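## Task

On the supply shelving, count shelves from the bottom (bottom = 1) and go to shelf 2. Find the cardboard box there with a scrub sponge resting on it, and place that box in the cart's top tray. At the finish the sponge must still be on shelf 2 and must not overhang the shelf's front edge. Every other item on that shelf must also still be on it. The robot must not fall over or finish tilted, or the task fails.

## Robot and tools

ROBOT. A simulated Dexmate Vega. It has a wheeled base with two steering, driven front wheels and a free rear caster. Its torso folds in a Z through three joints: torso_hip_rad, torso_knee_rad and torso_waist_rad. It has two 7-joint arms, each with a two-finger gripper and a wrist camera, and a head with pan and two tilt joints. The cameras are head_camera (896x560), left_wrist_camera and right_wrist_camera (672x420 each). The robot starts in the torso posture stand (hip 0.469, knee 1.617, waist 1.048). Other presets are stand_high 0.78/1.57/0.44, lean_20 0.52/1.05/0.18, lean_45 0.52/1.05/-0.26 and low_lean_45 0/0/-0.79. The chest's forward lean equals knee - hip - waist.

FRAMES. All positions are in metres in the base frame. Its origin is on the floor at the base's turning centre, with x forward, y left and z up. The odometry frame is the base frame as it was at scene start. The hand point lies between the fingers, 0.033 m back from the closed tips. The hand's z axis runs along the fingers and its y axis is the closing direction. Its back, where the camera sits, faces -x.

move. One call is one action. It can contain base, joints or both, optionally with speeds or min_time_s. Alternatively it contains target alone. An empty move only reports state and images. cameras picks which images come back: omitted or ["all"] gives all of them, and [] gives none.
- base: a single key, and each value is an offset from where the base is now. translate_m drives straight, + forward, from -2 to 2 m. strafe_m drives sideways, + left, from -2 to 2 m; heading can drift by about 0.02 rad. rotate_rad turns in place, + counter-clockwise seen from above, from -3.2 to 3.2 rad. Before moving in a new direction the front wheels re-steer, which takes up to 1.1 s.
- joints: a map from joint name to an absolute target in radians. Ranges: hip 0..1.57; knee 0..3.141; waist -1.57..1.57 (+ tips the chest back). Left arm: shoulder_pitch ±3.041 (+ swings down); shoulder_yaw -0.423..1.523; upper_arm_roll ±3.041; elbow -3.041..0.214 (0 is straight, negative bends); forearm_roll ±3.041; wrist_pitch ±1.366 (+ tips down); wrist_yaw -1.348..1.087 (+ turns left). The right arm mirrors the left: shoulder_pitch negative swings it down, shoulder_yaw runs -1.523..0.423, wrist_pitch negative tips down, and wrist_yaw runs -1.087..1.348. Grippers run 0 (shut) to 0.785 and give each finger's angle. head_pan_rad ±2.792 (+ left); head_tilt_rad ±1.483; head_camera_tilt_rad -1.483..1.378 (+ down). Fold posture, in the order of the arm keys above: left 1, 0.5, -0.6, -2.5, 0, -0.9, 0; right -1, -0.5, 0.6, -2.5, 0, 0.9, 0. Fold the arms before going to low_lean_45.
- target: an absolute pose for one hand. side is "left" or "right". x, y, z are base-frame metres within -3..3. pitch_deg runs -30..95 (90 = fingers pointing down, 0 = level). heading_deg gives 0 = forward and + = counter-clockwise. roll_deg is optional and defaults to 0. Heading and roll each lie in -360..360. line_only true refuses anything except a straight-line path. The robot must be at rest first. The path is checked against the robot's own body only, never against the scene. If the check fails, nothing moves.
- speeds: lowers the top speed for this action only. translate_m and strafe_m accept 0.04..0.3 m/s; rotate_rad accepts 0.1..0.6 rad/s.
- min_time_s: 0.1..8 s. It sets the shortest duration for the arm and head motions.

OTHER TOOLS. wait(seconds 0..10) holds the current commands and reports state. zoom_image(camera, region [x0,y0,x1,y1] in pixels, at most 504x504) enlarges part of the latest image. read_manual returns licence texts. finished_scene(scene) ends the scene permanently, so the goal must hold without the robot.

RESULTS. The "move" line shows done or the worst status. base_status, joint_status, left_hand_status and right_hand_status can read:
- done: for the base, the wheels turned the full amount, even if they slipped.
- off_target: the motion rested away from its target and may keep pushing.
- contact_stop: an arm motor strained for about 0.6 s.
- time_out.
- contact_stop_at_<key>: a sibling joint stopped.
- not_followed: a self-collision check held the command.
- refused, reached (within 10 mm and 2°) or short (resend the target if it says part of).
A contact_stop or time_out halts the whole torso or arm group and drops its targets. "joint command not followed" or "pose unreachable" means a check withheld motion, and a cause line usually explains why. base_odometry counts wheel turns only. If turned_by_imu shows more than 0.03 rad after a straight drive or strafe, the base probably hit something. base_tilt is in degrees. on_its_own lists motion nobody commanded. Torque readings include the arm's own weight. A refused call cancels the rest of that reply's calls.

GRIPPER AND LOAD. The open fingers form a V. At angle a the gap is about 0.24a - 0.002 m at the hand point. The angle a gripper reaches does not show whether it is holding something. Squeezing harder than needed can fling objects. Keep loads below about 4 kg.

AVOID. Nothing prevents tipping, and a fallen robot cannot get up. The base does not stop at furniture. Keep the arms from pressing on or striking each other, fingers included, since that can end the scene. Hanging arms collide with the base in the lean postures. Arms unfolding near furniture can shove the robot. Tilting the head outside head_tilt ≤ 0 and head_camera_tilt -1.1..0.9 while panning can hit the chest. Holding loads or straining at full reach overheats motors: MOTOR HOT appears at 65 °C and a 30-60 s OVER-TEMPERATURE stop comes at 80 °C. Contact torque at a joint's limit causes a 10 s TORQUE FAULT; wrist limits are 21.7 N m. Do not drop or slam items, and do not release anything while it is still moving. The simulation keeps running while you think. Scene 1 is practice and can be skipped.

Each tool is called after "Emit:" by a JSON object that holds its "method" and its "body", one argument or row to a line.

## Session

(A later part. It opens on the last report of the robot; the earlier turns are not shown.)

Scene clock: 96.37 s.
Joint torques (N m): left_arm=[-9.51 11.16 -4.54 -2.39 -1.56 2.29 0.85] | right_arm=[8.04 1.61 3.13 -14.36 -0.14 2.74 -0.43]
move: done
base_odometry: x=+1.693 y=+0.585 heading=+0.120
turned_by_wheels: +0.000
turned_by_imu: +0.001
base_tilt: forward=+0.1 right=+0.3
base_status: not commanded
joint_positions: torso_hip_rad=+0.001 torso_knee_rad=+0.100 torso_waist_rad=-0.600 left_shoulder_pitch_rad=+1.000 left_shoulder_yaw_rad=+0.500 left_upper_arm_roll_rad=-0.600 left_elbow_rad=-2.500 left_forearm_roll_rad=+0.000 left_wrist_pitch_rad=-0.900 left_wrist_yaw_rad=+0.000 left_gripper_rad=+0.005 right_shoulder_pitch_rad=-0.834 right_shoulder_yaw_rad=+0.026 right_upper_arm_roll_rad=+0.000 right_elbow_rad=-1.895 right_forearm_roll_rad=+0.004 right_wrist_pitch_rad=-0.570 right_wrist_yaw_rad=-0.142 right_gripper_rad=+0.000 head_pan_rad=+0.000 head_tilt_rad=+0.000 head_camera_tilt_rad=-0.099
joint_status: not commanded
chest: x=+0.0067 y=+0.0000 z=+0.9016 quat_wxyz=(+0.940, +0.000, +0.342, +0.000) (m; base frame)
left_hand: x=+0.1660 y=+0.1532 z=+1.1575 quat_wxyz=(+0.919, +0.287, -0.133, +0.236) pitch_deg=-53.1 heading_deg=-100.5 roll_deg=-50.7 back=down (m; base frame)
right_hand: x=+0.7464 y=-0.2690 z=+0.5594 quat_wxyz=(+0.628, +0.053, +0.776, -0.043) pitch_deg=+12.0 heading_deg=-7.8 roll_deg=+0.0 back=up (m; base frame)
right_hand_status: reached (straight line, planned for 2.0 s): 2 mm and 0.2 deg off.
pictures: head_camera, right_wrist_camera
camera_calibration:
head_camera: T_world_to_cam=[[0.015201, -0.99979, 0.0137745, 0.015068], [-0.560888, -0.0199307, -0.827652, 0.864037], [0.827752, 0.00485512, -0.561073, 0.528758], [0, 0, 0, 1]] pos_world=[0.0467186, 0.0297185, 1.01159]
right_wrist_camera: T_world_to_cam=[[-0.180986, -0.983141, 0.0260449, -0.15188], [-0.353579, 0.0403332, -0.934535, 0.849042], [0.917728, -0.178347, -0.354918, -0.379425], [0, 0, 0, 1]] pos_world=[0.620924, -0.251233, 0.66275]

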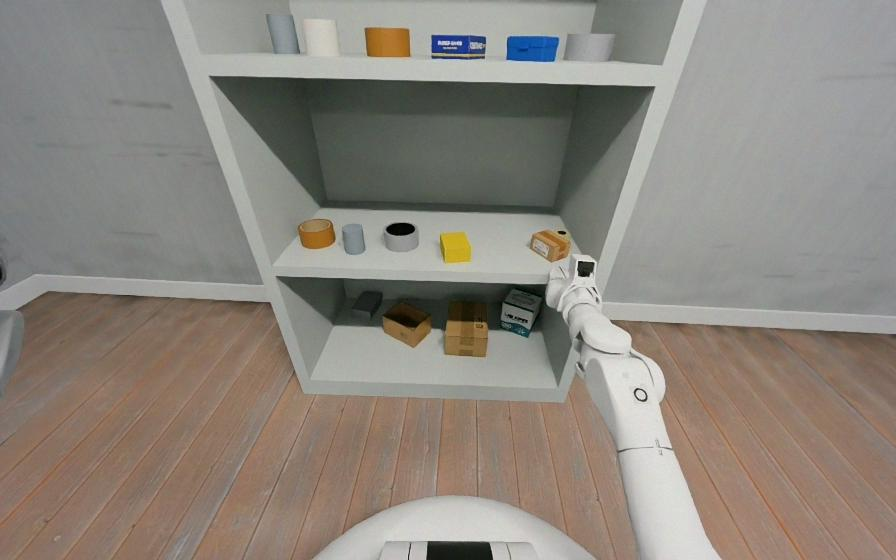

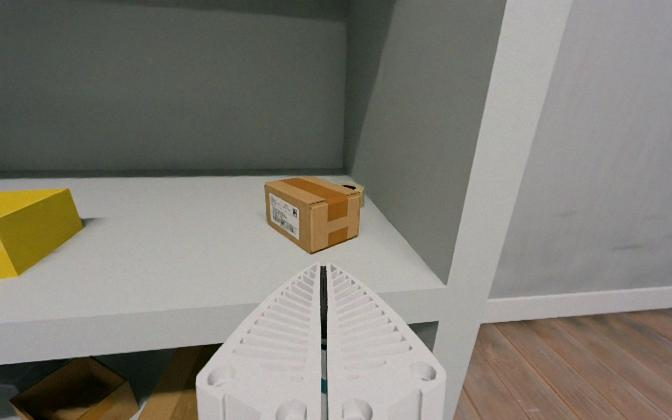

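Emit:
{"method": "move", "body": {
  "target": {"side": "right", "x": 0.745, "y": -0.243, "z": 0.556, "pitch_deg": 12, "heading_deg": 5, "line_only": true},
  "cameras": []
}}

Emit:
{"method": "move", "body": {
  "joints": {"right_gripper_rad": 0.5},
  "cameras": []
}}

Emit:
{"method": "move", "body": {
  "target": {"side": "right", "x": 0.82, "y": -0.246, "z": 0.554, "pitch_deg": 12, "heading_deg": 6, "line_only": true},
  "cameras": ["head_camera","right_wrist_camera"]
}}

Scene clock: 100.30 s.
Joint torques (N m): left_arm=[-8.23 12.06 -4.45 -1.33 -1.54 1.79 0.69] | right_arm=[5.26 -3.62 3.16 -8.04 0.28 2.97 0.65]
move: done
base_odometry: x=+1.693 y=+0.585 heading=+0.120
turned_by_wheels: +0.000
turned_by_imu: +0.001
base_tilt: forward=+0.2 right=+0.3
base_status: not commanded
joint_positions: torso_hip_rad=+0.001 torso_knee_rad=+0.100 torso_waist_rad=-0.600 left_shoulder_pitch_rad=+1.000 left_shoulder_yaw_rad=+0.500 left_upper_arm_roll_rad=-0.600 left_elbow_rad=-2.500 left_forearm_roll_rad=+0.000 left_wrist_pitch_rad=-0.900 left_wrist_yaw_rad=+0.000 left_gripper_rad=+0.005 right_shoulder_pitch_rad=-0.847 right_shoulder_yaw_rad=-0.111 right_upper_arm_roll_rad=+0.046 right_elbow_rad=-1.887 right_forearm_roll_rad=+0.094 right_wrist_pitch_rad=-0.552 right_wrist_yaw_rad=+0.101 right_gripper_rad=+0.000 head_pan_rad=+0.000 head_tilt_rad=+0.000 head_camera_tilt_rad=-0.099
joint_status: not commanded
chest: x=+0.0067 y=+0.0000 z=+0.9016 quat_wxyz=(+0.940, +0.000, +0.342, +0.000) (m; base frame)
left_hand: x=+0.1660 y=+0.1532 z=+1.1575 quat_wxyz=(+0.919, +0.287, -0.133, +0.236) pitch_deg=-53.1 heading_deg=-100.5 roll_deg=-50.7 back=down (m; base frame)
right_hand: x=+0.7452 y=-0.2435 z=+0.5561 quat_wxyz=(+0.629, -0.032, +0.776, +0.026) pitch_deg=+12.0 heading_deg=+4.7 roll_deg=+0.0 back=up (m; base frame)
right_hand_status: reached (straight line, planned for 1.1 s): 1 mm and 0.3 deg off.
pictures: none
No camera images: "cameras" was empty.

Scene clock: 101.40 s.
Joint torques (N m): left_arm=[-8.3 11.17 -4.29 -2.23 -1.55 1.48 0.82] | right_arm=[7.76 -3.11 4.16 -8.12 0.25 2.87 -0.17]
move: done
base_odometry: x=+1.693 y=+0.585 heading=+0.120
turned_by_wheels: +0.000
turned_by_imu: +0.000
base_tilt: forward=+0.2 right=+0.3
base_status: not commanded
joint_positions: torso_hip_rad=+0.001 torso_knee_rad=+0.100 torso_waist_rad=-0.600 left_shoulder_pitch_rad=+1.000 left_shoulder_yaw_rad=+0.500 left_upper_arm_roll_rad=-0.600 left_elbow_rad=-2.500 left_forearm_roll_rad=+0.000 left_wrist_pitch_rad=-0.900 left_wrist_yaw_rad=+0.000 left_gripper_rad=+0.005 right_shoulder_pitch_rad=-0.847 right_shoulder_yaw_rad=-0.113 right_upper_arm_roll_rad=+0.046 right_elbow_rad=-1.886 right_forearm_roll_rad=+0.096 right_wrist_pitch_rad=-0.552 right_wrist_yaw_rad=+0.106 right_gripper_rad=+0.500 head_pan_rad=+0.000 head_tilt_rad=+0.000 head_camera_tilt_rad=-0.099
joint_status: all done
chest: x=+0.0067 y=+0.0000 z=+0.9016 quat_wxyz=(+0.940, +0.000, +0.342, +0.000) (m; base frame)
left_hand: x=+0.1660 y=+0.1532 z=+1.1575 quat_wxyz=(+0.919, +0.287, -0.133, +0.236) pitch_deg=-53.1 heading_deg=-100.5 roll_deg=-50.7 back=down (m; base frame)
right_hand: x=+0.7450 y=-0.2428 z=+0.5559 quat_wxyz=(+0.629, -0.034, +0.777, +0.027) pitch_deg=+12.0 heading_deg=+5.0 roll_deg=+0.0 back=up (m; base frame)
pictures: none
No camera images: "cameras" was empty.

Scene clock: 104.30 s.
Joint torques (N m): left_arm=[-7.63 11.48 -3.73 -2.78 -1.62 1.52 0.87] | right_arm=[23.07 -2.88 -1.53 -6.57 -0.03 2.61 0.06]
move: done
base_odometry: x=+1.693 y=+0.585 heading=+0.120
turned_by_wheels: +0.000
turned_by_imu: +0.001
base_tilt: forward=+0.2 right=+0.3
base_status: not commanded
joint_positions: torso_hip_rad=+0.001 torso_knee_rad=+0.100 torso_waist_rad=-0.600 left_shoulder_pitch_rad=+1.000 left_shoulder_yaw_rad=+0.500 left_upper_arm_roll_rad=-0.600 left_elbow_rad=-2.500 left_forearm_roll_rad=+0.000 left_wrist_pitch_rad=-0.900 left_wrist_yaw_rad=+0.000 left_gripper_rad=+0.005 right_shoulder_pitch_rad=-0.614 right_shoulder_yaw_rad=-0.128 right_upper_arm_roll_rad=+0.025 right_elbow_rad=-1.552 right_forearm_roll_rad=+0.091 right_wrist_pitch_rad=-0.450 right_wrist_yaw_rad=+0.142 right_gripper_rad=+0.500 head_pan_rad=+0.000 head_tilt_rad=+0.000 head_camera_tilt_rad=-0.099
joint_status: not commanded
chest: x=+0.0066 y=+0.0000 z=+0.9017 quat_wxyz=(+0.940, +0.000, +0.342, +0.000) (m; base frame)
left_hand: x=+0.1659 y=+0.1532 z=+1.1576 quat_wxyz=(+0.919, +0.287, -0.133, +0.236) pitch_deg=-53.1 heading_deg=-100.5 roll_deg=-50.7 back=down (m; base frame)
right_hand: x=+0.8187 y=-0.2461 z=+0.5538 quat_wxyz=(+0.628, -0.040, +0.776, +0.033) pitch_deg=+12.0 heading_deg=+6.0 roll_deg=+0.0 back=up (m; base frame)
right_hand_status: reached (straight line, planned for 1.4 s): 1 mm and 0.0 deg off.
pictures: head_camera, right_wrist_camera
camera_calibration:
head_camera: T_world_to_cam=[[0.0151981, -0.99979, 0.0137793, 0.0150648], [-0.560658, -0.0199318, -0.827808, 0.864129], [0.827908, 0.00485565, -0.560843, 0.5286], [0, 0, 0, 1]] pos_world=[0.0466198, 0.0297185, 1.01159]
right_wrist_camera: T_world_to_cam=[[0.0588757, -0.997934, 0.0257278, -0.315922], [-0.352529, -0.0448965, -0.934723, 0.846777], [0.933947, 0.0459627, -0.354444, -0.401985], [0, 0, 0, 1]] pos_world=[0.692546, -0.258776, 0.657149]

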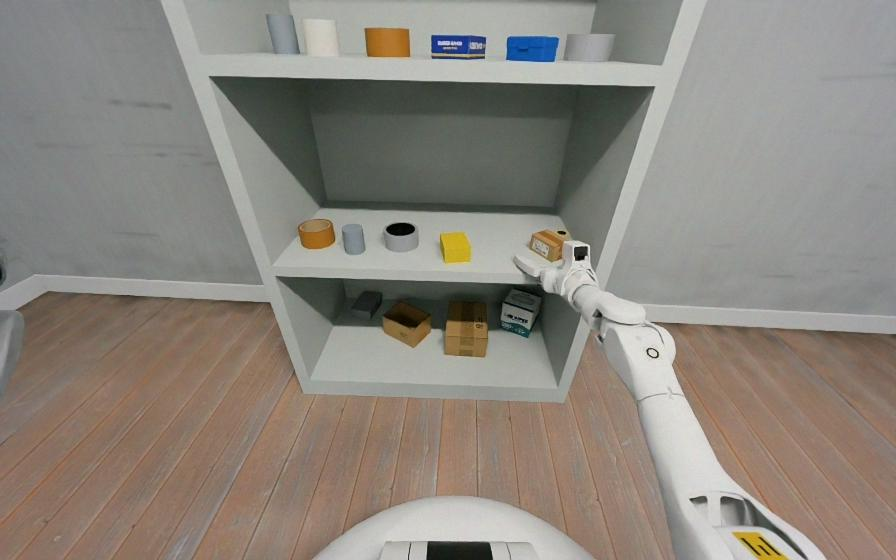

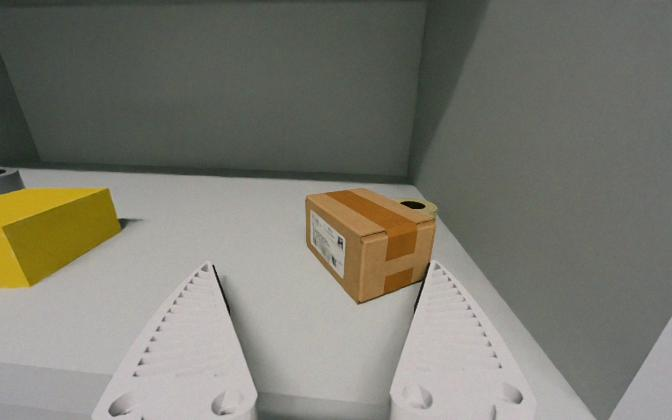

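Emit:
{"method": "move", "body": {
  "target": {"side": "right", "x": 0.822, "y": -0.268, "z": 0.554, "pitch_deg": 12, "heading_deg": 13, "line_only": true},
  "cameras": ["head_camera","right_wrist_camera"]
}}

Emit:
{"method": "zoom_image", "body": {
  "camera": "head_camera",
  "region": [440, 180, 640, 310]
}}

Scene clock: 107.40 s.
Joint torques (N m): left_arm=[-8.43 9.83 -3.53 -2.22 -1.63 1.69 0.94] | right_arm=[20.95 -7.34 5.25 -8.34 -0.11 2.31 0.1]
move: done
base_odometry: x=+1.693 y=+0.585 heading=+0.120
turned_by_wheels: +0.000
turned_by_imu: +0.001
base_tilt: forward=+0.2 right=+0.3
base_status: not commanded
joint_positions: torso_hip_rad=+0.001 torso_knee_rad=+0.100 torso_waist_rad=-0.600 left_shoulder_pitch_rad=+1.000 left_shoulder_yaw_rad=+0.500 left_upper_arm_roll_rad=-0.600 left_elbow_rad=-2.500 left_forearm_roll_rad=+0.000 left_wrist_pitch_rad=-0.900 left_wrist_yaw_rad=+0.000 left_gripper_rad=+0.005 right_shoulder_pitch_rad=-0.568 right_shoulder_yaw_rad=-0.244 right_upper_arm_roll_rad=+0.063 right_elbow_rad=-1.438 right_forearm_roll_rad=+0.146 right_wrist_pitch_rad=-0.388 right_wrist_yaw_rad=+0.339 right_gripper_rad=+0.500 head_pan_rad=+0.000 head_tilt_rad=+0.000 head_camera_tilt_rad=-0.099
joint_status: not commanded
chest: x=+0.0066 y=+0.0000 z=+0.9017 quat_wxyz=(+0.940, +0.000, +0.342, +0.000) (m; base frame)
left_hand: x=+0.1660 y=+0.1532 z=+1.1576 quat_wxyz=(+0.919, +0.287, -0.133, +0.236) pitch_deg=-53.1 heading_deg=-100.5 roll_deg=-50.7 back=down (m; base frame)
right_hand: x=+0.8219 y=-0.2669 z=+0.5535 quat_wxyz=(+0.625, -0.087, +0.772, +0.070) pitch_deg=+12.0 heading_deg=+12.8 roll_deg=+0.0 back=up (m; base frame)
right_hand_status: reached (straight line, planned for 1.0 s): 1 mm and 0.2 deg off.
pictures: head_camera, right_wrist_camera
camera_calibration:
head_camera: T_world_to_cam=[[0.0151981, -0.99979, 0.0137793, 0.0150647], [-0.560658, -0.0199318, -0.827808, 0.864129], [0.827908, 0.00485565, -0.560843, 0.5286], [0, 0, 0, 1]] pos_world=[0.0466198, 0.0297185, 1.01159]
right_wrist_camera: T_world_to_cam=[[0.178025, -0.983685, 0.0258909, -0.431036], [-0.344889, -0.0870163, -0.934601, 0.828984], [0.921607, 0.157453, -0.354753, -0.364141], [0, 0, 0, 1]] pos_world=[0.698237, -0.294533, 0.656749]

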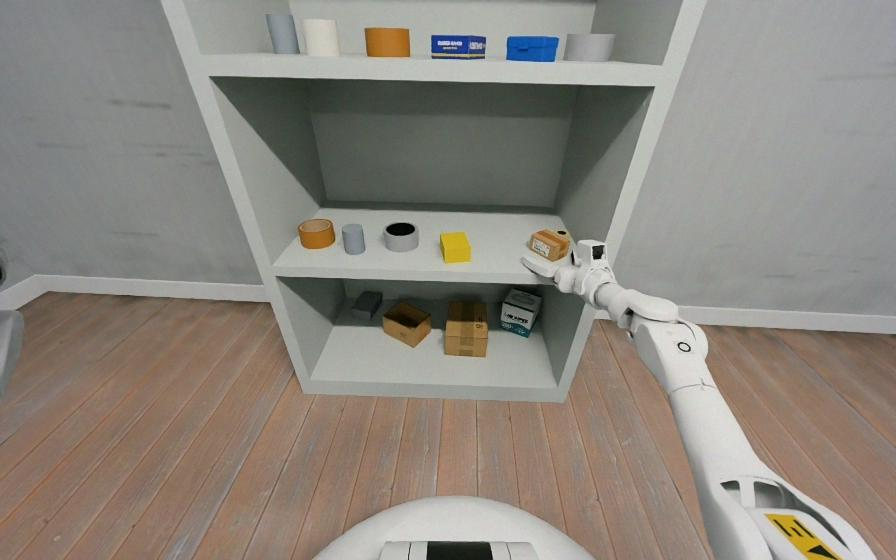

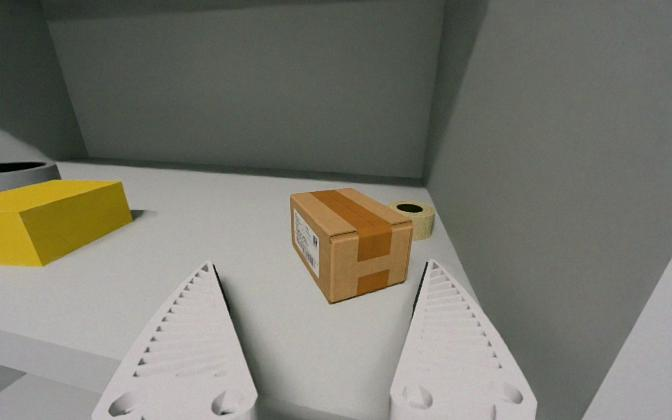

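Scaled by 2.520 from the camera's 896x560 image, which has a finer 960x600 frame.

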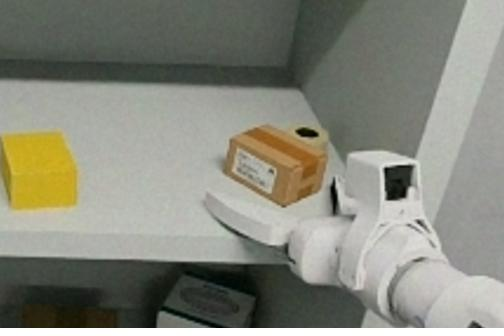

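Emit:
{"method": "move", "body": {
  "target": {"side": "right", "x": 0.838, "y": -0.277, "z": 0.554, "pitch_deg": 12, "heading_deg": 21, "line_only": true},
  "cameras": ["right_wrist_camera"]
}}

Scene clock: 110.40 s.
Joint torques (N m): left_arm=[-7.09 10.9 -3.49 -1.98 -1.69 1.97 0.81] | right_arm=[23.63 -10.96 1.78 -5.09 0.38 1.83 -1.06]
move: done
base_odometry: x=+1.693 y=+0.585 heading=+0.120
turned_by_wheels: +0.000
turned_by_imu: +0.001
base_tilt: forward=+0.2 right=+0.4
base_status: not commanded
joint_positions: torso_hip_rad=+0.001 torso_knee_rad=+0.100 torso_waist_rad=-0.600 left_shoulder_pitch_rad=+1.000 left_shoulder_yaw_rad=+0.500 left_upper_arm_roll_rad=-0.600 left_elbow_rad=-2.500 left_forearm_roll_rad=+0.000 left_wrist_pitch_rad=-0.900 left_wrist_yaw_rad=+0.000 left_gripper_rad=+0.005 right_shoulder_pitch_rad=-0.423 right_shoulder_yaw_rad=-0.340 right_upper_arm_roll_rad=+0.048 right_elbow_rad=-1.153 right_forearm_roll_rad=+0.173 right_wrist_pitch_rad=-0.244 right_wrist_yaw_rad=+0.560 right_gripper_rad=+0.500 head_pan_rad=+0.000 head_tilt_rad=+0.000 head_camera_tilt_rad=-0.099
joint_status: not commanded
chest: x=+0.0066 y=+0.0000 z=+0.9017 quat_wxyz=(+0.940, +0.000, +0.342, +0.000) (m; base frame)
left_hand: x=+0.1660 y=+0.1532 z=+1.1576 quat_wxyz=(+0.919, +0.287, -0.133, +0.236) pitch_deg=-53.1 heading_deg=-100.5 roll_deg=-50.7 back=down (m; base frame)
right_hand: x=+0.8377 y=-0.2763 z=+0.5536 quat_wxyz=(+0.619, -0.141, +0.764, +0.114) pitch_deg=+12.0 heading_deg=+20.9 roll_deg=+0.0 back=up (m; base frame)
right_hand_status: reached (straight line, planned for 1.2 s): 1 mm and 0.1 deg off.
pictures: right_wrist_camera
camera_calibration:
right_wrist_camera: T_world_to_cam=[[0.313937, -0.9491, 0.0255664, -0.547292], [-0.329193, -0.134067, -0.934697, 0.807617], [0.890548, 0.285019, -0.354526, -0.315973], [0, 0, 0, 1]] pos_world=[0.719066, -0.321102, 0.656849]

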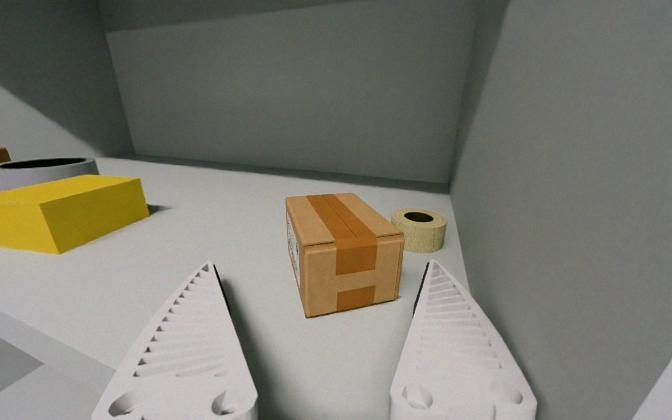

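Emit:
{"method": "move", "body": {
  "target": {"side": "right", "x": 0.892, "y": -0.258, "z": 0.552, "pitch_deg": 12, "heading_deg": 22, "line_only": true},
  "cameras": ["right_wrist_camera"]
}}

Scene clock: 114.37 s.
Joint torques (N m): left_arm=[-8.25 11.18 -3.57 -2.48 -1.72 1.79 0.91] | right_arm=[15.63 5.79 -3.68 1.27 -1.17 -0.97 1.01]
move: done
base_odometry: x=+1.693 y=+0.585 heading=+0.120
turned_by_wheels: +0.000
turned_by_imu: +0.000
base_tilt: forward=+0.2 right=+0.3
base_status: not commanded
joint_positions: torso_hip_rad=+0.001 torso_knee_rad=+0.100 torso_waist_rad=-0.600 left_shoulder_pitch_rad=+1.000 left_shoulder_yaw_rad=+0.500 left_upper_arm_roll_rad=-0.600 left_elbow_rad=-2.500 left_forearm_roll_rad=+0.000 left_wrist_pitch_rad=-0.900 left_wrist_yaw_rad=+0.000 left_gripper_rad=+0.005 right_shoulder_pitch_rad=-0.088 right_shoulder_yaw_rad=-0.284 right_upper_arm_roll_rad=-0.037 right_elbow_rad=-0.562 right_forearm_roll_rad=+0.113 right_wrist_pitch_rad=+0.033 right_wrist_yaw_rad=+0.593 right_gripper_rad=+0.500 head_pan_rad=+0.000 head_tilt_rad=+0.000 head_camera_tilt_rad=-0.099
joint_status: not commanded
chest: x=+0.0063 y=+0.0000 z=+0.9018 quat_wxyz=(+0.940, +0.000, +0.342, +0.000) (m; base frame)
left_hand: x=+0.1654 y=+0.1532 z=+1.1578 quat_wxyz=(+0.919, +0.287, -0.134, +0.236) pitch_deg=-53.1 heading_deg=-100.6 roll_deg=-50.7 back=down (m; base frame)
right_hand: x=+0.8919 y=-0.2588 z=+0.5538 quat_wxyz=(+0.619, -0.148, +0.762, +0.120) pitch_deg=+11.8 heading_deg=+21.9 roll_deg=+0.0 back=up (m; base frame)
right_hand_status: reached (straight line, planned for 2.2 s): 2 mm and 0.2 deg off.
pictures: right_wrist_camera
camera_calibration:
right_wrist_camera: T_world_to_cam=[[0.330978, -0.943268, 0.0264513, -0.561855], [-0.323749, -0.139839, -0.935752, 0.82231], [0.886363, 0.30115, -0.351666, -0.362829], [0, 0, 0, 1]] pos_world=[0.773782, -0.305722, 0.656745]

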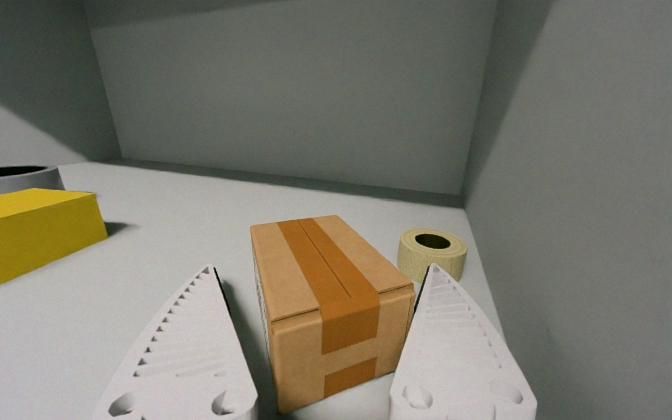

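Emit:
{"method": "move", "body": {
  "target": {"side": "right", "x": 0.888, "y": -0.259, "z": 0.564, "pitch_deg": 13, "heading_deg": 22, "line_only": true},
  "cameras": []
}}

Emit:
{"method": "move", "body": {
  "joints": {"right_gripper_rad": 0.22},
  "cameras": ["right_wrist_camera"]
}}

Scene clock: 117.13 s.
Joint torques (N m): left_arm=[-7.94 10.76 -3.83 -2.97 -1.78 2.06 0.8] | right_arm=[17.12 -4.83 5.08 -13.54 0.9 2.69 -0.59]
move: done
base_odometry: x=+1.693 y=+0.585 heading=+0.120
turned_by_wheels: +0.000
turned_by_imu: +0.001
base_tilt: forward=+0.2 right=+0.2
base_status: not commanded
joint_positions: torso_hip_rad=+0.001 torso_knee_rad=+0.100 torso_waist_rad=-0.600 left_shoulder_pitch_rad=+1.000 left_shoulder_yaw_rad=+0.500 left_upper_arm_roll_rad=-0.600 left_elbow_rad=-2.500 left_forearm_roll_rad=+0.000 left_wrist_pitch_rad=-0.900 left_wrist_yaw_rad=+0.000 left_gripper_rad=+0.005 right_shoulder_pitch_rad=-0.156 right_shoulder_yaw_rad=-0.301 right_upper_arm_roll_rad=-0.030 right_elbow_rad=-0.759 right_forearm_roll_rad=+0.121 right_wrist_pitch_rad=-0.115 right_wrist_yaw_rad=+0.584 right_gripper_rad=+0.500 head_pan_rad=+0.000 head_tilt_rad=+0.000 head_camera_tilt_rad=-0.099
joint_status: not commanded
chest: x=+0.0067 y=+0.0000 z=+0.9016 quat_wxyz=(+0.940, +0.000, +0.342, +0.000) (m; base frame)
left_hand: x=+0.1661 y=+0.1532 z=+1.1575 quat_wxyz=(+0.919, +0.287, -0.133, +0.236) pitch_deg=-53.1 heading_deg=-100.5 roll_deg=-50.7 back=down (m; base frame)
right_hand: x=+0.8882 y=-0.2589 z=+0.5622 quat_wxyz=(+0.611, -0.149, +0.769, +0.119) pitch_deg=+13.1 heading_deg=+22.0 roll_deg=+0.0 back=up (m; base frame)
right_hand_status: reached (straight line, planned for 1.0 s): 2 mm and 0.1 deg off.
pictures: none
No camera images: "cameras" was empty.

Scene clock: 117.97 s.
Joint torques (N m): left_arm=[-8.42 10.44 -3.53 -2.84 -1.66 1.52 0.64] | right_arm=[17.12 -5.21 5.33 -12.51 1 1.89 -0.61]
move: done
base_odometry: x=+1.693 y=+0.585 heading=+0.120
turned_by_wheels: +0.000
turned_by_imu: +0.000
base_tilt: forward=+0.1 right=+0.3
base_status: not commanded
joint_positions: torso_hip_rad=+0.001 torso_knee_rad=+0.100 torso_waist_rad=-0.600 left_shoulder_pitch_rad=+1.000 left_shoulder_yaw_rad=+0.500 left_upper_arm_roll_rad=-0.600 left_elbow_rad=-2.500 left_forearm_roll_rad=+0.000 left_wrist_pitch_rad=-0.900 left_wrist_yaw_rad=+0.000 left_gripper_rad=+0.005 right_shoulder_pitch_rad=-0.158 right_shoulder_yaw_rad=-0.301 right_upper_arm_roll_rad=-0.029 right_elbow_rad=-0.764 right_forearm_roll_rad=+0.122 right_wrist_pitch_rad=-0.118 right_wrist_yaw_rad=+0.584 right_gripper_rad=+0.220 head_pan_rad=+0.000 head_tilt_rad=+0.000 head_camera_tilt_rad=-0.099
joint_status: all done
chest: x=+0.0067 y=+0.0000 z=+0.9016 quat_wxyz=(+0.940, +0.000, +0.342, +0.000) (m; base frame)
left_hand: x=+0.1661 y=+0.1532 z=+1.1575 quat_wxyz=(+0.919, +0.287, -0.133, +0.236) pitch_deg=-53.1 heading_deg=-100.5 roll_deg=-50.7 back=down (m; base frame)
right_hand: x=+0.8881 y=-0.2588 z=+0.5626 quat_wxyz=(+0.610, -0.149, +0.769, +0.119) pitch_deg=+13.1 heading_deg=+22.0 roll_deg=+0.0 back=up (m; base frame)
pictures: right_wrist_camera
camera_calibration:
right_wrist_camera: T_world_to_cam=[[0.332962, -0.942573, 0.0262971, -0.562281], [-0.342698, -0.146945, -0.927882, 0.839783], [0.878461, 0.299938, -0.371945, -0.338304], [0, 0, 0, 1]] pos_world=[0.772197, -0.305119, 0.668175]

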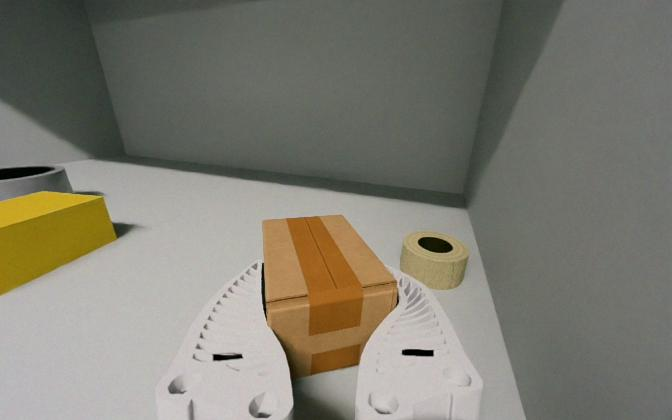

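Emit:
{"method": "move", "body": {
  "joints": {"right_gripper_rad": 0.16},
  "cameras": []
}}

Emit:
{"method": "move", "body": {
  "target": {"side": "right", "x": 0.88, "y": -0.25, "z": 0.625, "pitch_deg": 13, "heading_deg": 22, "line_only": true},
  "cameras": ["head_camera","right_wrist_camera"]
}}

Scene clock: 119.10 s.
Joint torques (N m): left_arm=[-7.58 11.57 -3.89 -2.37 -1.54 2.12 0.83] | right_arm=[16.72 -5.69 5.33 -11.88 0.82 2.02 -0.27]
move: done
base_odometry: x=+1.693 y=+0.585 heading=+0.120
turned_by_wheels: +0.000
turned_by_imu: +0.000
base_tilt: forward=+0.2 right=+0.2
base_status: not commanded
joint_positions: torso_hip_rad=+0.001 torso_knee_rad=+0.100 torso_waist_rad=-0.600 left_shoulder_pitch_rad=+1.000 left_shoulder_yaw_rad=+0.500 left_upper_arm_roll_rad=-0.600 left_elbow_rad=-2.500 left_forearm_roll_rad=+0.000 left_wrist_pitch_rad=-0.900 left_wrist_yaw_rad=+0.000 left_gripper_rad=+0.005 right_shoulder_pitch_rad=-0.158 right_shoulder_yaw_rad=-0.301 right_upper_arm_roll_rad=-0.029 right_elbow_rad=-0.765 right_forearm_roll_rad=+0.122 right_wrist_pitch_rad=-0.119 right_wrist_yaw_rad=+0.584 right_gripper_rad=+0.161 head_pan_rad=+0.000 head_tilt_rad=+0.000 head_camera_tilt_rad=-0.099
joint_status: all done
chest: x=+0.0067 y=+0.0000 z=+0.9016 quat_wxyz=(+0.940, +0.000, +0.342, +0.000) (m; base frame)
left_hand: x=+0.1661 y=+0.1532 z=+1.1575 quat_wxyz=(+0.919, +0.287, -0.133, +0.236) pitch_deg=-53.1 heading_deg=-100.5 roll_deg=-50.7 back=down (m; base frame)
right_hand: x=+0.8880 y=-0.2588 z=+0.5626 quat_wxyz=(+0.610, -0.149, +0.769, +0.119) pitch_deg=+13.1 heading_deg=+22.0 roll_deg=+0.0 back=up (m; base frame)
pictures: none
No camera images: "cameras" was empty.

Scene clock: 122.10 s.
Joint torques (N m): left_arm=[-8.18 10.02 -3.78 -2.46 -1.63 1.7 0.85] | right_arm=[17.36 -5.53 6.43 -14.27 0.93 3.64 -0.35]
move: done
base_odometry: x=+1.693 y=+0.585 heading=+0.120
turned_by_wheels: +0.000
turned_by_imu: +0.001
base_tilt: forward=+0.2 right=+0.3
base_status: not commanded
joint_positions: torso_hip_rad=+0.001 torso_knee_rad=+0.100 torso_waist_rad=-0.600 left_shoulder_pitch_rad=+1.000 left_shoulder_yaw_rad=+0.500 left_upper_arm_roll_rad=-0.600 left_elbow_rad=-2.500 left_forearm_roll_rad=+0.000 left_wrist_pitch_rad=-0.900 left_wrist_yaw_rad=+0.000 left_gripper_rad=+0.005 right_shoulder_pitch_rad=-0.236 right_shoulder_yaw_rad=-0.324 right_upper_arm_roll_rad=-0.005 right_elbow_rad=-1.131 right_forearm_roll_rad=+0.146 right_wrist_pitch_rad=-0.409 right_wrist_yaw_rad=+0.557 right_gripper_rad=+0.161 head_pan_rad=+0.000 head_tilt_rad=+0.000 head_camera_tilt_rad=-0.099
joint_status: not commanded
chest: x=+0.0067 y=+0.0000 z=+0.9016 quat_wxyz=(+0.940, +0.000, +0.342, +0.000) (m; base frame)
left_hand: x=+0.1661 y=+0.1532 z=+1.1575 quat_wxyz=(+0.919, +0.287, -0.133, +0.236) pitch_deg=-53.1 heading_deg=-100.5 roll_deg=-50.7 back=down (m; base frame)
right_hand: x=+0.8801 y=-0.2500 z=+0.6233 quat_wxyz=(+0.611, -0.149, +0.769, +0.119) pitch_deg=+13.1 heading_deg=+22.0 roll_deg=+0.0 back=up (m; base frame)
right_hand_status: reached (straight line, planned for 1.5 s): 2 mm and 0.1 deg off.
pictures: head_camera, right_wrist_camera
camera_calibration:
head_camera: T_world_to_cam=[[0.0152001, -0.99979, 0.0137777, 0.0150648], [-0.560773, -0.0199322, -0.82773, 0.864111], [0.82783, 0.00485539, -0.560958, 0.528637], [0, 0, 0, 1]] pos_world=[0.0467192, 0.0297185, 1.01159]
right_wrist_camera: T_world_to_cam=[[0.332759, -0.94264, 0.0264805, -0.552916], [-0.342307, -0.146907, -0.928032, 0.894478], [0.878691, 0.299746, -0.371557, -0.311854], [0, 0, 0, 1]] pos_world=[0.764197, -0.296319, 0.728875]

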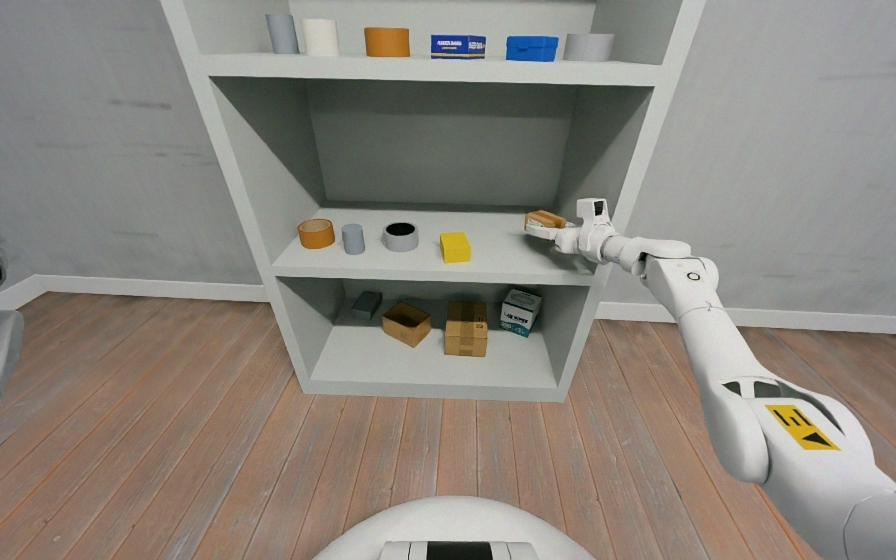

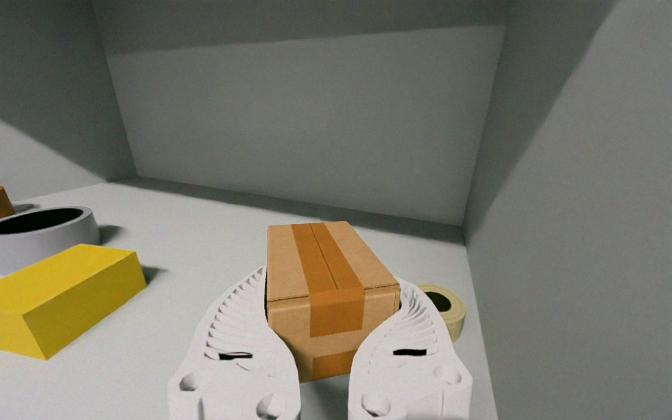

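Emit:
{"method": "move", "body": {
  "base": {"translate_m": -0.65},
  "speeds": {"translate_m": 0.2},
  "cameras": ["right_wrist_camera", "head_camera"]
}}

Emit:
{"method": "zoom_image", "body": {
  "camera": "head_camera",
  "region": [250, 100, 650, 350]
}}

Scene clock: 127.43 s.
Joint torques (N m): left_arm=[-8.2 11.13 -3.67 -2.8 -1.77 1.89 0.81] | right_arm=[19.03 -6.46 5.61 -14.56 0.96 3.35 -0.41]
move: done
base_odometry: x=+1.047 y=+0.509 heading=+0.119
turned_by_wheels: -0.001
turned_by_imu: +0.003
base_tilt: forward=+0.2 right=+0.3
base_status: done
joint_positions: torso_hip_rad=+0.001 torso_knee_rad=+0.100 torso_waist_rad=-0.600 left_shoulder_pitch_rad=+1.000 left_shoulder_yaw_rad=+0.500 left_upper_arm_roll_rad=-0.600 left_elbow_rad=-2.500 left_forearm_roll_rad=+0.000 left_wrist_pitch_rad=-0.900 left_wrist_yaw_rad=+0.000 left_gripper_rad=+0.005 right_shoulder_pitch_rad=-0.237 right_shoulder_yaw_rad=-0.324 right_upper_arm_roll_rad=-0.004 right_elbow_rad=-1.136 right_forearm_roll_rad=+0.147 right_wrist_pitch_rad=-0.414 right_wrist_yaw_rad=+0.556 right_gripper_rad=+0.161 head_pan_rad=+0.000 head_tilt_rad=+0.000 head_camera_tilt_rad=-0.099
joint_status: not commanded
chest: x=+0.0068 y=+0.0000 z=+0.9016 quat_wxyz=(+0.940, +0.000, +0.343, +0.000) (m; base frame)
left_hand: x=+0.1662 y=+0.1532 z=+1.1575 quat_wxyz=(+0.919, +0.287, -0.133, +0.236) pitch_deg=-53.1 heading_deg=-100.5 roll_deg=-50.8 back=down (m; base frame)
right_hand: x=+0.8799 y=-0.2498 z=+0.6242 quat_wxyz=(+0.611, -0.149, +0.769, +0.119) pitch_deg=+13.1 heading_deg=+22.0 roll_deg=+0.0 back=up (m; base frame)
pictures: head_camera, right_wrist_camera
camera_calibration:
head_camera: T_world_to_cam=[[0.015201, -0.99979, 0.0137745, 0.0150665], [-0.560888, -0.0199307, -0.827652, 0.864093], [0.827752, 0.00485512, -0.561073, 0.528675], [0, 0, 0, 1]] pos_world=[0.0468186, 0.0297185, 1.01159]
right_wrist_camera: T_world_to_cam=[[0.332782, -0.94263, 0.0265391, -0.552712], [-0.342368, -0.146995, -0.927996, 0.895327], [0.878658, 0.299734, -0.371644, -0.311194], [0, 0, 0, 1]] pos_world=[0.763897, -0.296119, 0.729875]

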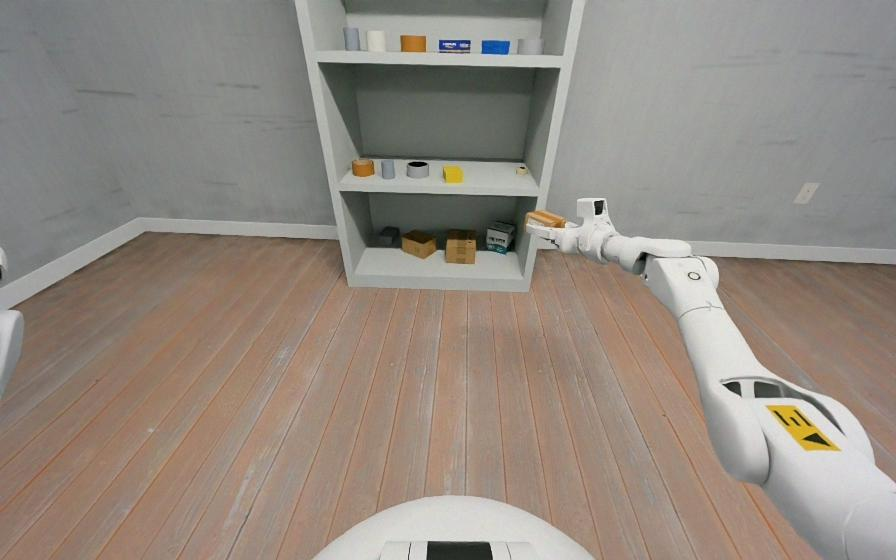

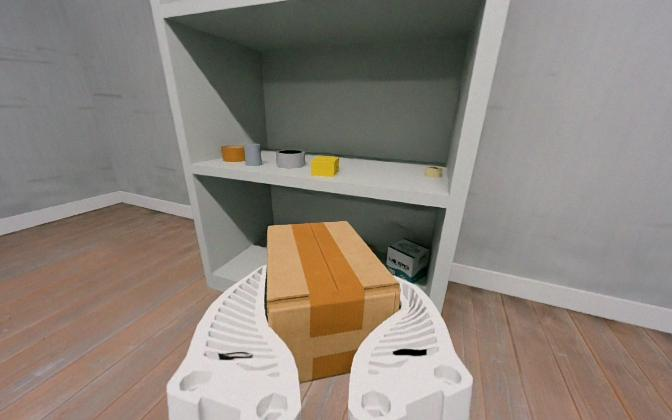

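Scaled by 1.260 from the camera's 896x560 image, which has a finer 960x600 frame.

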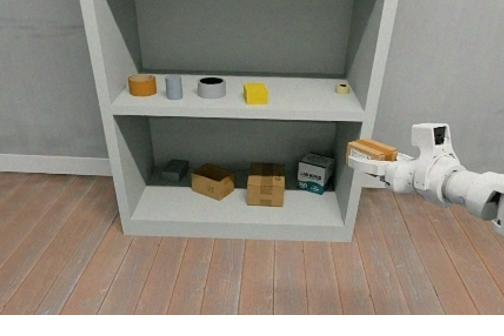

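Emit:
{"method": "move", "body": {
  "base": {"rotate_rad": -2.2},
  "joints": {"torso_hip_rad": 0.52, "torso_knee_rad": 1.05, "torso_waist_rad": 0.18, "head_camera_tilt_rad": 0.1},
  "speeds": {"rotate_rad": 0.4},
  "cameras": ["right_wrist_camera", "head_camera"]
}}

Scene clock: 134.50 s.
Joint torques (N m): left_arm=[-9.78 9.96 -2.03 -0.16 -1.08 0.98 0.74] | right_arm=[20.4 -1.7 5.98 -12.48 0.84 3.88 -0.32]
move: done
base_odometry: x=+1.046 y=+0.509 heading=-2.079
turned_by_wheels: -2.198
turned_by_imu: -2.138
base_tilt: forward=+0.1 right=+0.2
base_status: done
joint_positions: torso_hip_rad=+0.520 torso_knee_rad=+1.050 torso_waist_rad=+0.180 left_shoulder_pitch_rad=+1.000 left_shoulder_yaw_rad=+0.500 left_upper_arm_roll_rad=-0.600 left_elbow_rad=-2.500 left_forearm_roll_rad=+0.000 left_wrist_pitch_rad=-0.900 left_wrist_yaw_rad=+0.000 left_gripper_rad=+0.005 right_shoulder_pitch_rad=-0.237 right_shoulder_yaw_rad=-0.325 right_upper_arm_roll_rad=-0.004 right_elbow_rad=-1.136 right_forearm_roll_rad=+0.147 right_wrist_pitch_rad=-0.414 right_wrist_yaw_rad=+0.556 right_gripper_rad=+0.161 head_pan_rad=+0.000 head_tilt_rad=+0.000 head_camera_tilt_rad=+0.099
joint_status: all done
chest: x=-0.1366 y=+0.0000 z=+1.2995 quat_wxyz=(+0.985, +0.000, +0.174, +0.000) (m; base frame)
left_hand: x=-0.0743 y=+0.1532 z=+1.5944 quat_wxyz=(+0.882, +0.242, -0.291, +0.282) pitch_deg=-45.6 heading_deg=-122.5 roll_deg=-22.1 back=down (m; base frame)
right_hand: x=+0.7787 y=-0.2499 z=+1.3373 quat_wxyz=(+0.735, -0.168, +0.651, +0.091) pitch_deg=-5.5 heading_deg=+21.5 roll_deg=-7.4 back=up (m; base frame)
pictures: head_camera, right_wrist_camera
camera_calibration:
head_camera: T_world_to_cam=[[0.0130133, -0.999788, 0.0159839, 0.00893418], [-0.430744, -0.0200312, -0.902252, 1.21312], [0.902381, 0.00485629, -0.430913, 0.723651], [0, 0, 0, 1]] pos_world=[-0.130581, 0.0297183, 1.40623]
right_wrist_camera: T_world_to_cam=[[0.303657, -0.942644, 0.138619, -0.665266], [-0.00450853, -0.146908, -0.98914, 1.34103], [0.952771, 0.299734, -0.0488597, -0.44667], [0, 0, 0, 1]] pos_world=[0.633633, -0.296219, 1.39686]

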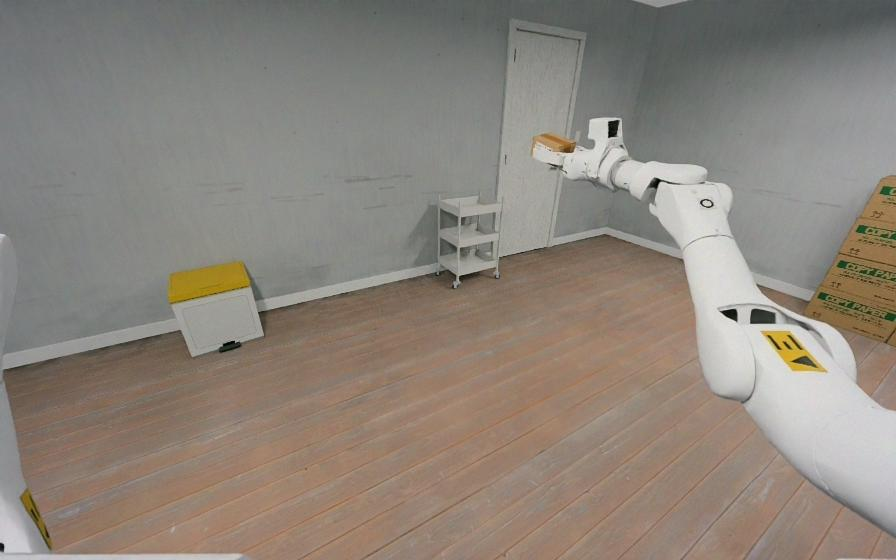

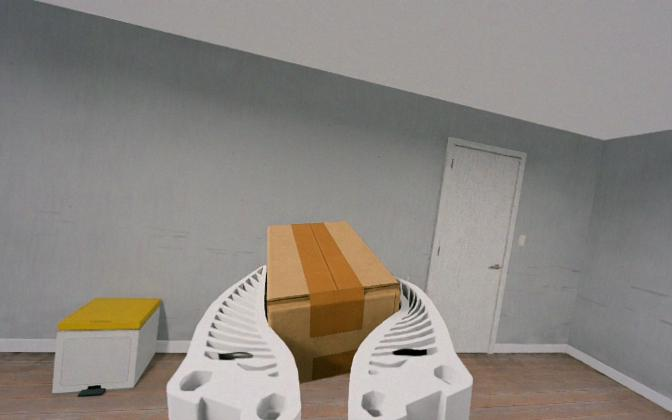

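Emit:
{"method": "zoom_image", "body": {
  "camera": "head_camera",
  "region": [410, 170, 530, 310]
}}

Scaled by 3.600 from the camera's 896x560 image, which has a finer 960x600 frame.

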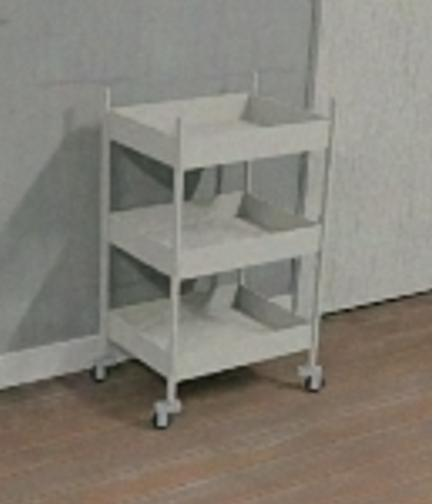

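Emit:
{"method": "move", "body": {
  "base": {"rotate_rad": -0.34},
  "cameras": []
}}

Emit:
{"method": "move", "body": {
  "base": {"translate_m": 1.8},
  "cameras": []
}}

Emit:
{"method": "move", "body": {
  "base": {"rotate_rad": 0.9},
  "speeds": {"rotate_rad": 0.4},
  "joints": {"head_camera_tilt_rad": 0.3},
  "cameras": ["right_wrist_camera", "head_camera"]
}}

Scene clock: 138.23 s.
Joint torques (N m): left_arm=[-10.33 10.4 -2.04 -0.27 -0.97 1.94 0.66] | right_arm=[20.93 -4.76 5.7 -15.3 0.89 3.22 -0.35]
move: done
base_odometry: x=+1.046 y=+0.509 heading=-2.418
turned_by_wheels: -0.339
turned_by_imu: -0.329
base_tilt: forward=+0.1 right=+0.3
base_status: done
joint_positions: torso_hip_rad=+0.520 torso_knee_rad=+1.050 torso_waist_rad=+0.180 left_shoulder_pitch_rad=+1.000 left_shoulder_yaw_rad=+0.500 left_upper_arm_roll_rad=-0.600 left_elbow_rad=-2.500 left_forearm_roll_rad=+0.000 left_wrist_pitch_rad=-0.900 left_wrist_yaw_rad=+0.000 left_gripper_rad=+0.005 right_shoulder_pitch_rad=-0.237 right_shoulder_yaw_rad=-0.325 right_upper_arm_roll_rad=-0.004 right_elbow_rad=-1.136 right_forearm_roll_rad=+0.147 right_wrist_pitch_rad=-0.414 right_wrist_yaw_rad=+0.556 right_gripper_rad=+0.161 head_pan_rad=+0.000 head_tilt_rad=+0.000 head_camera_tilt_rad=+0.099
joint_status: not commanded
chest: x=-0.1366 y=+0.0000 z=+1.2995 quat_wxyz=(+0.985, +0.000, +0.174, +0.000) (m; base frame)
left_hand: x=-0.0743 y=+0.1532 z=+1.5944 quat_wxyz=(+0.882, +0.242, -0.291, +0.282) pitch_deg=-45.6 heading_deg=-122.5 roll_deg=-22.1 back=down (m; base frame)
right_hand: x=+0.7787 y=-0.2499 z=+1.3373 quat_wxyz=(+0.735, -0.168, +0.651, +0.091) pitch_deg=-5.5 heading_deg=+21.5 roll_deg=-7.4 back=up (m; base frame)
pictures: none
No camera images: "cameras" was empty.

Scene clock: 146.40 s.
Joint torques (N m): left_arm=[-10.03 10.18 -1.91 -0.36 -0.99 2.13 0.67] | right_arm=[23.08 -3.7 4.87 -13.18 0.87 3.47 -0.08]
move: done
base_odometry: x=-0.306 y=-0.679 heading=-2.419
turned_by_wheels: -0.001
turned_by_imu: -0.009
base_tilt: forward=+0.2 right=+0.3
base_status: done
joint_positions: torso_hip_rad=+0.520 torso_knee_rad=+1.050 torso_waist_rad=+0.180 left_shoulder_pitch_rad=+1.000 left_shoulder_yaw_rad=+0.500 left_upper_arm_roll_rad=-0.600 left_elbow_rad=-2.500 left_forearm_roll_rad=+0.000 left_wrist_pitch_rad=-0.900 left_wrist_yaw_rad=+0.000 left_gripper_rad=+0.005 right_shoulder_pitch_rad=-0.237 right_shoulder_yaw_rad=-0.325 right_upper_arm_roll_rad=-0.004 right_elbow_rad=-1.136 right_forearm_roll_rad=+0.147 right_wrist_pitch_rad=-0.414 right_wrist_yaw_rad=+0.556 right_gripper_rad=+0.161 head_pan_rad=+0.000 head_tilt_rad=+0.000 head_camera_tilt_rad=+0.099
joint_status: not commanded
chest: x=-0.1366 y=+0.0000 z=+1.2995 quat_wxyz=(+0.985, +0.000, +0.174, +0.000) (m; base frame)
left_hand: x=-0.0744 y=+0.1532 z=+1.5944 quat_wxyz=(+0.882, +0.242, -0.291, +0.282) pitch_deg=-45.6 heading_deg=-122.5 roll_deg=-22.1 back=down (m; base frame)
right_hand: x=+0.7787 y=-0.2499 z=+1.3373 quat_wxyz=(+0.735, -0.168, +0.651, +0.091) pitch_deg=-5.5 heading_deg=+21.5 roll_deg=-7.4 back=up (m; base frame)
pictures: none
No camera images: "cameras" was empty.

Scene clock: 149.90 s.
Joint torques (N m): left_arm=[-10.11 10.77 -1.93 0.04 -0.91 2.66 0.48] | right_arm=[21.92 -2.32 5.23 -12.76 0.34 3.74 -0.26]
move: done
base_odometry: x=-0.306 y=-0.680 heading=-1.520
turned_by_wheels: +0.899
turned_by_imu: +0.875
base_tilt: forward=+0.1 right=+0.4
base_status: done
joint_positions: torso_hip_rad=+0.520 torso_knee_rad=+1.050 torso_waist_rad=+0.180 left_shoulder_pitch_rad=+1.000 left_shoulder_yaw_rad=+0.500 left_upper_arm_roll_rad=-0.600 left_elbow_rad=-2.500 left_forearm_roll_rad=+0.000 left_wrist_pitch_rad=-0.900 left_wrist_yaw_rad=+0.000 left_gripper_rad=+0.005 right_shoulder_pitch_rad=-0.237 right_shoulder_yaw_rad=-0.325 right_upper_arm_roll_rad=-0.004 right_elbow_rad=-1.136 right_forearm_roll_rad=+0.147 right_wrist_pitch_rad=-0.414 right_wrist_yaw_rad=+0.556 right_gripper_rad=+0.161 head_pan_rad=+0.000 head_tilt_rad=+0.000 head_camera_tilt_rad=+0.299
joint_status: all done
chest: x=-0.1366 y=+0.0000 z=+1.2995 quat_wxyz=(+0.985, +0.000, +0.174, +0.000) (m; base frame)
left_hand: x=-0.0744 y=+0.1532 z=+1.5945 quat_wxyz=(+0.882, +0.242, -0.291, +0.282) pitch_deg=-45.6 heading_deg=-122.5 roll_deg=-22.1 back=down (m; base frame)
right_hand: x=+0.7787 y=-0.2499 z=+1.3373 quat_wxyz=(+0.735, -0.168, +0.651, +0.091) pitch_deg=-5.5 heading_deg=+21.5 roll_deg=-7.4 back=up (m; base frame)
pictures: head_camera, right_wrist_camera
camera_calibration:
head_camera: T_world_to_cam=[[0.0159119, -0.999786, 0.0132208, 0.0132851], [-0.601402, -0.0201331, -0.798693, 1.03852], [0.798788, 0.00475766, -0.601594, 0.940234], [0, 0, 0, 1]] pos_world=[-0.126688, 0.0297177, 1.39492]
right_wrist_camera: T_world_to_cam=[[0.303657, -0.942644, 0.138619, -0.66528], [-0.00450853, -0.146908, -0.98914, 1.34113], [0.952771, 0.299734, -0.0488597, -0.446665], [0, 0, 0, 1]] pos_world=[0.633633, -0.296219, 1.39696]

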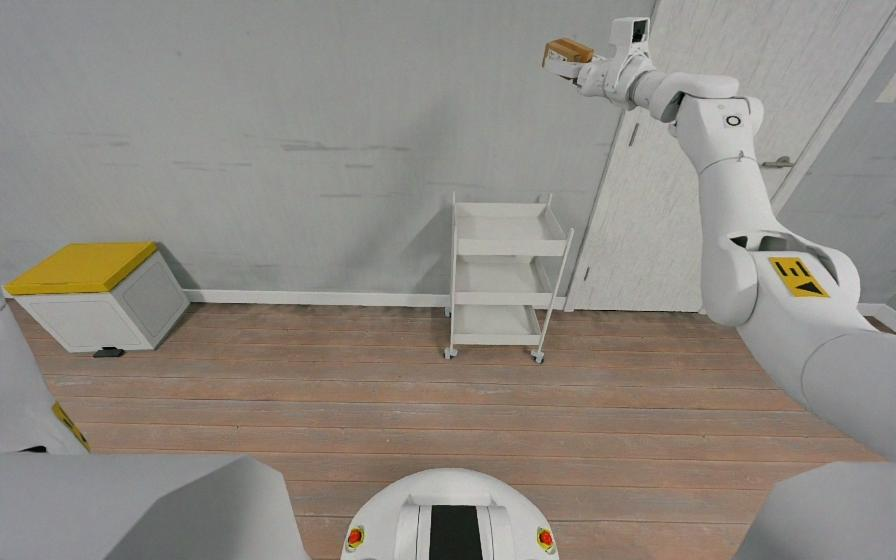

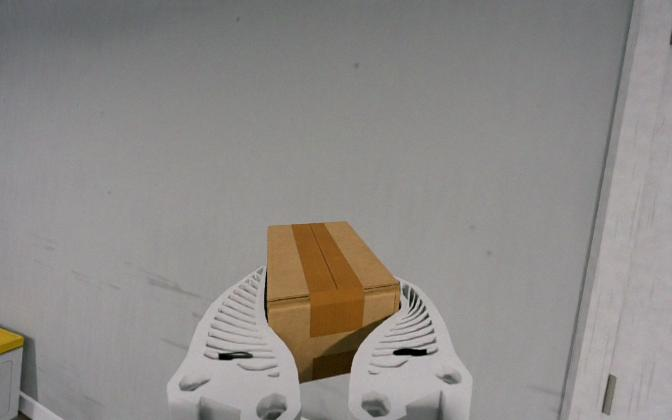

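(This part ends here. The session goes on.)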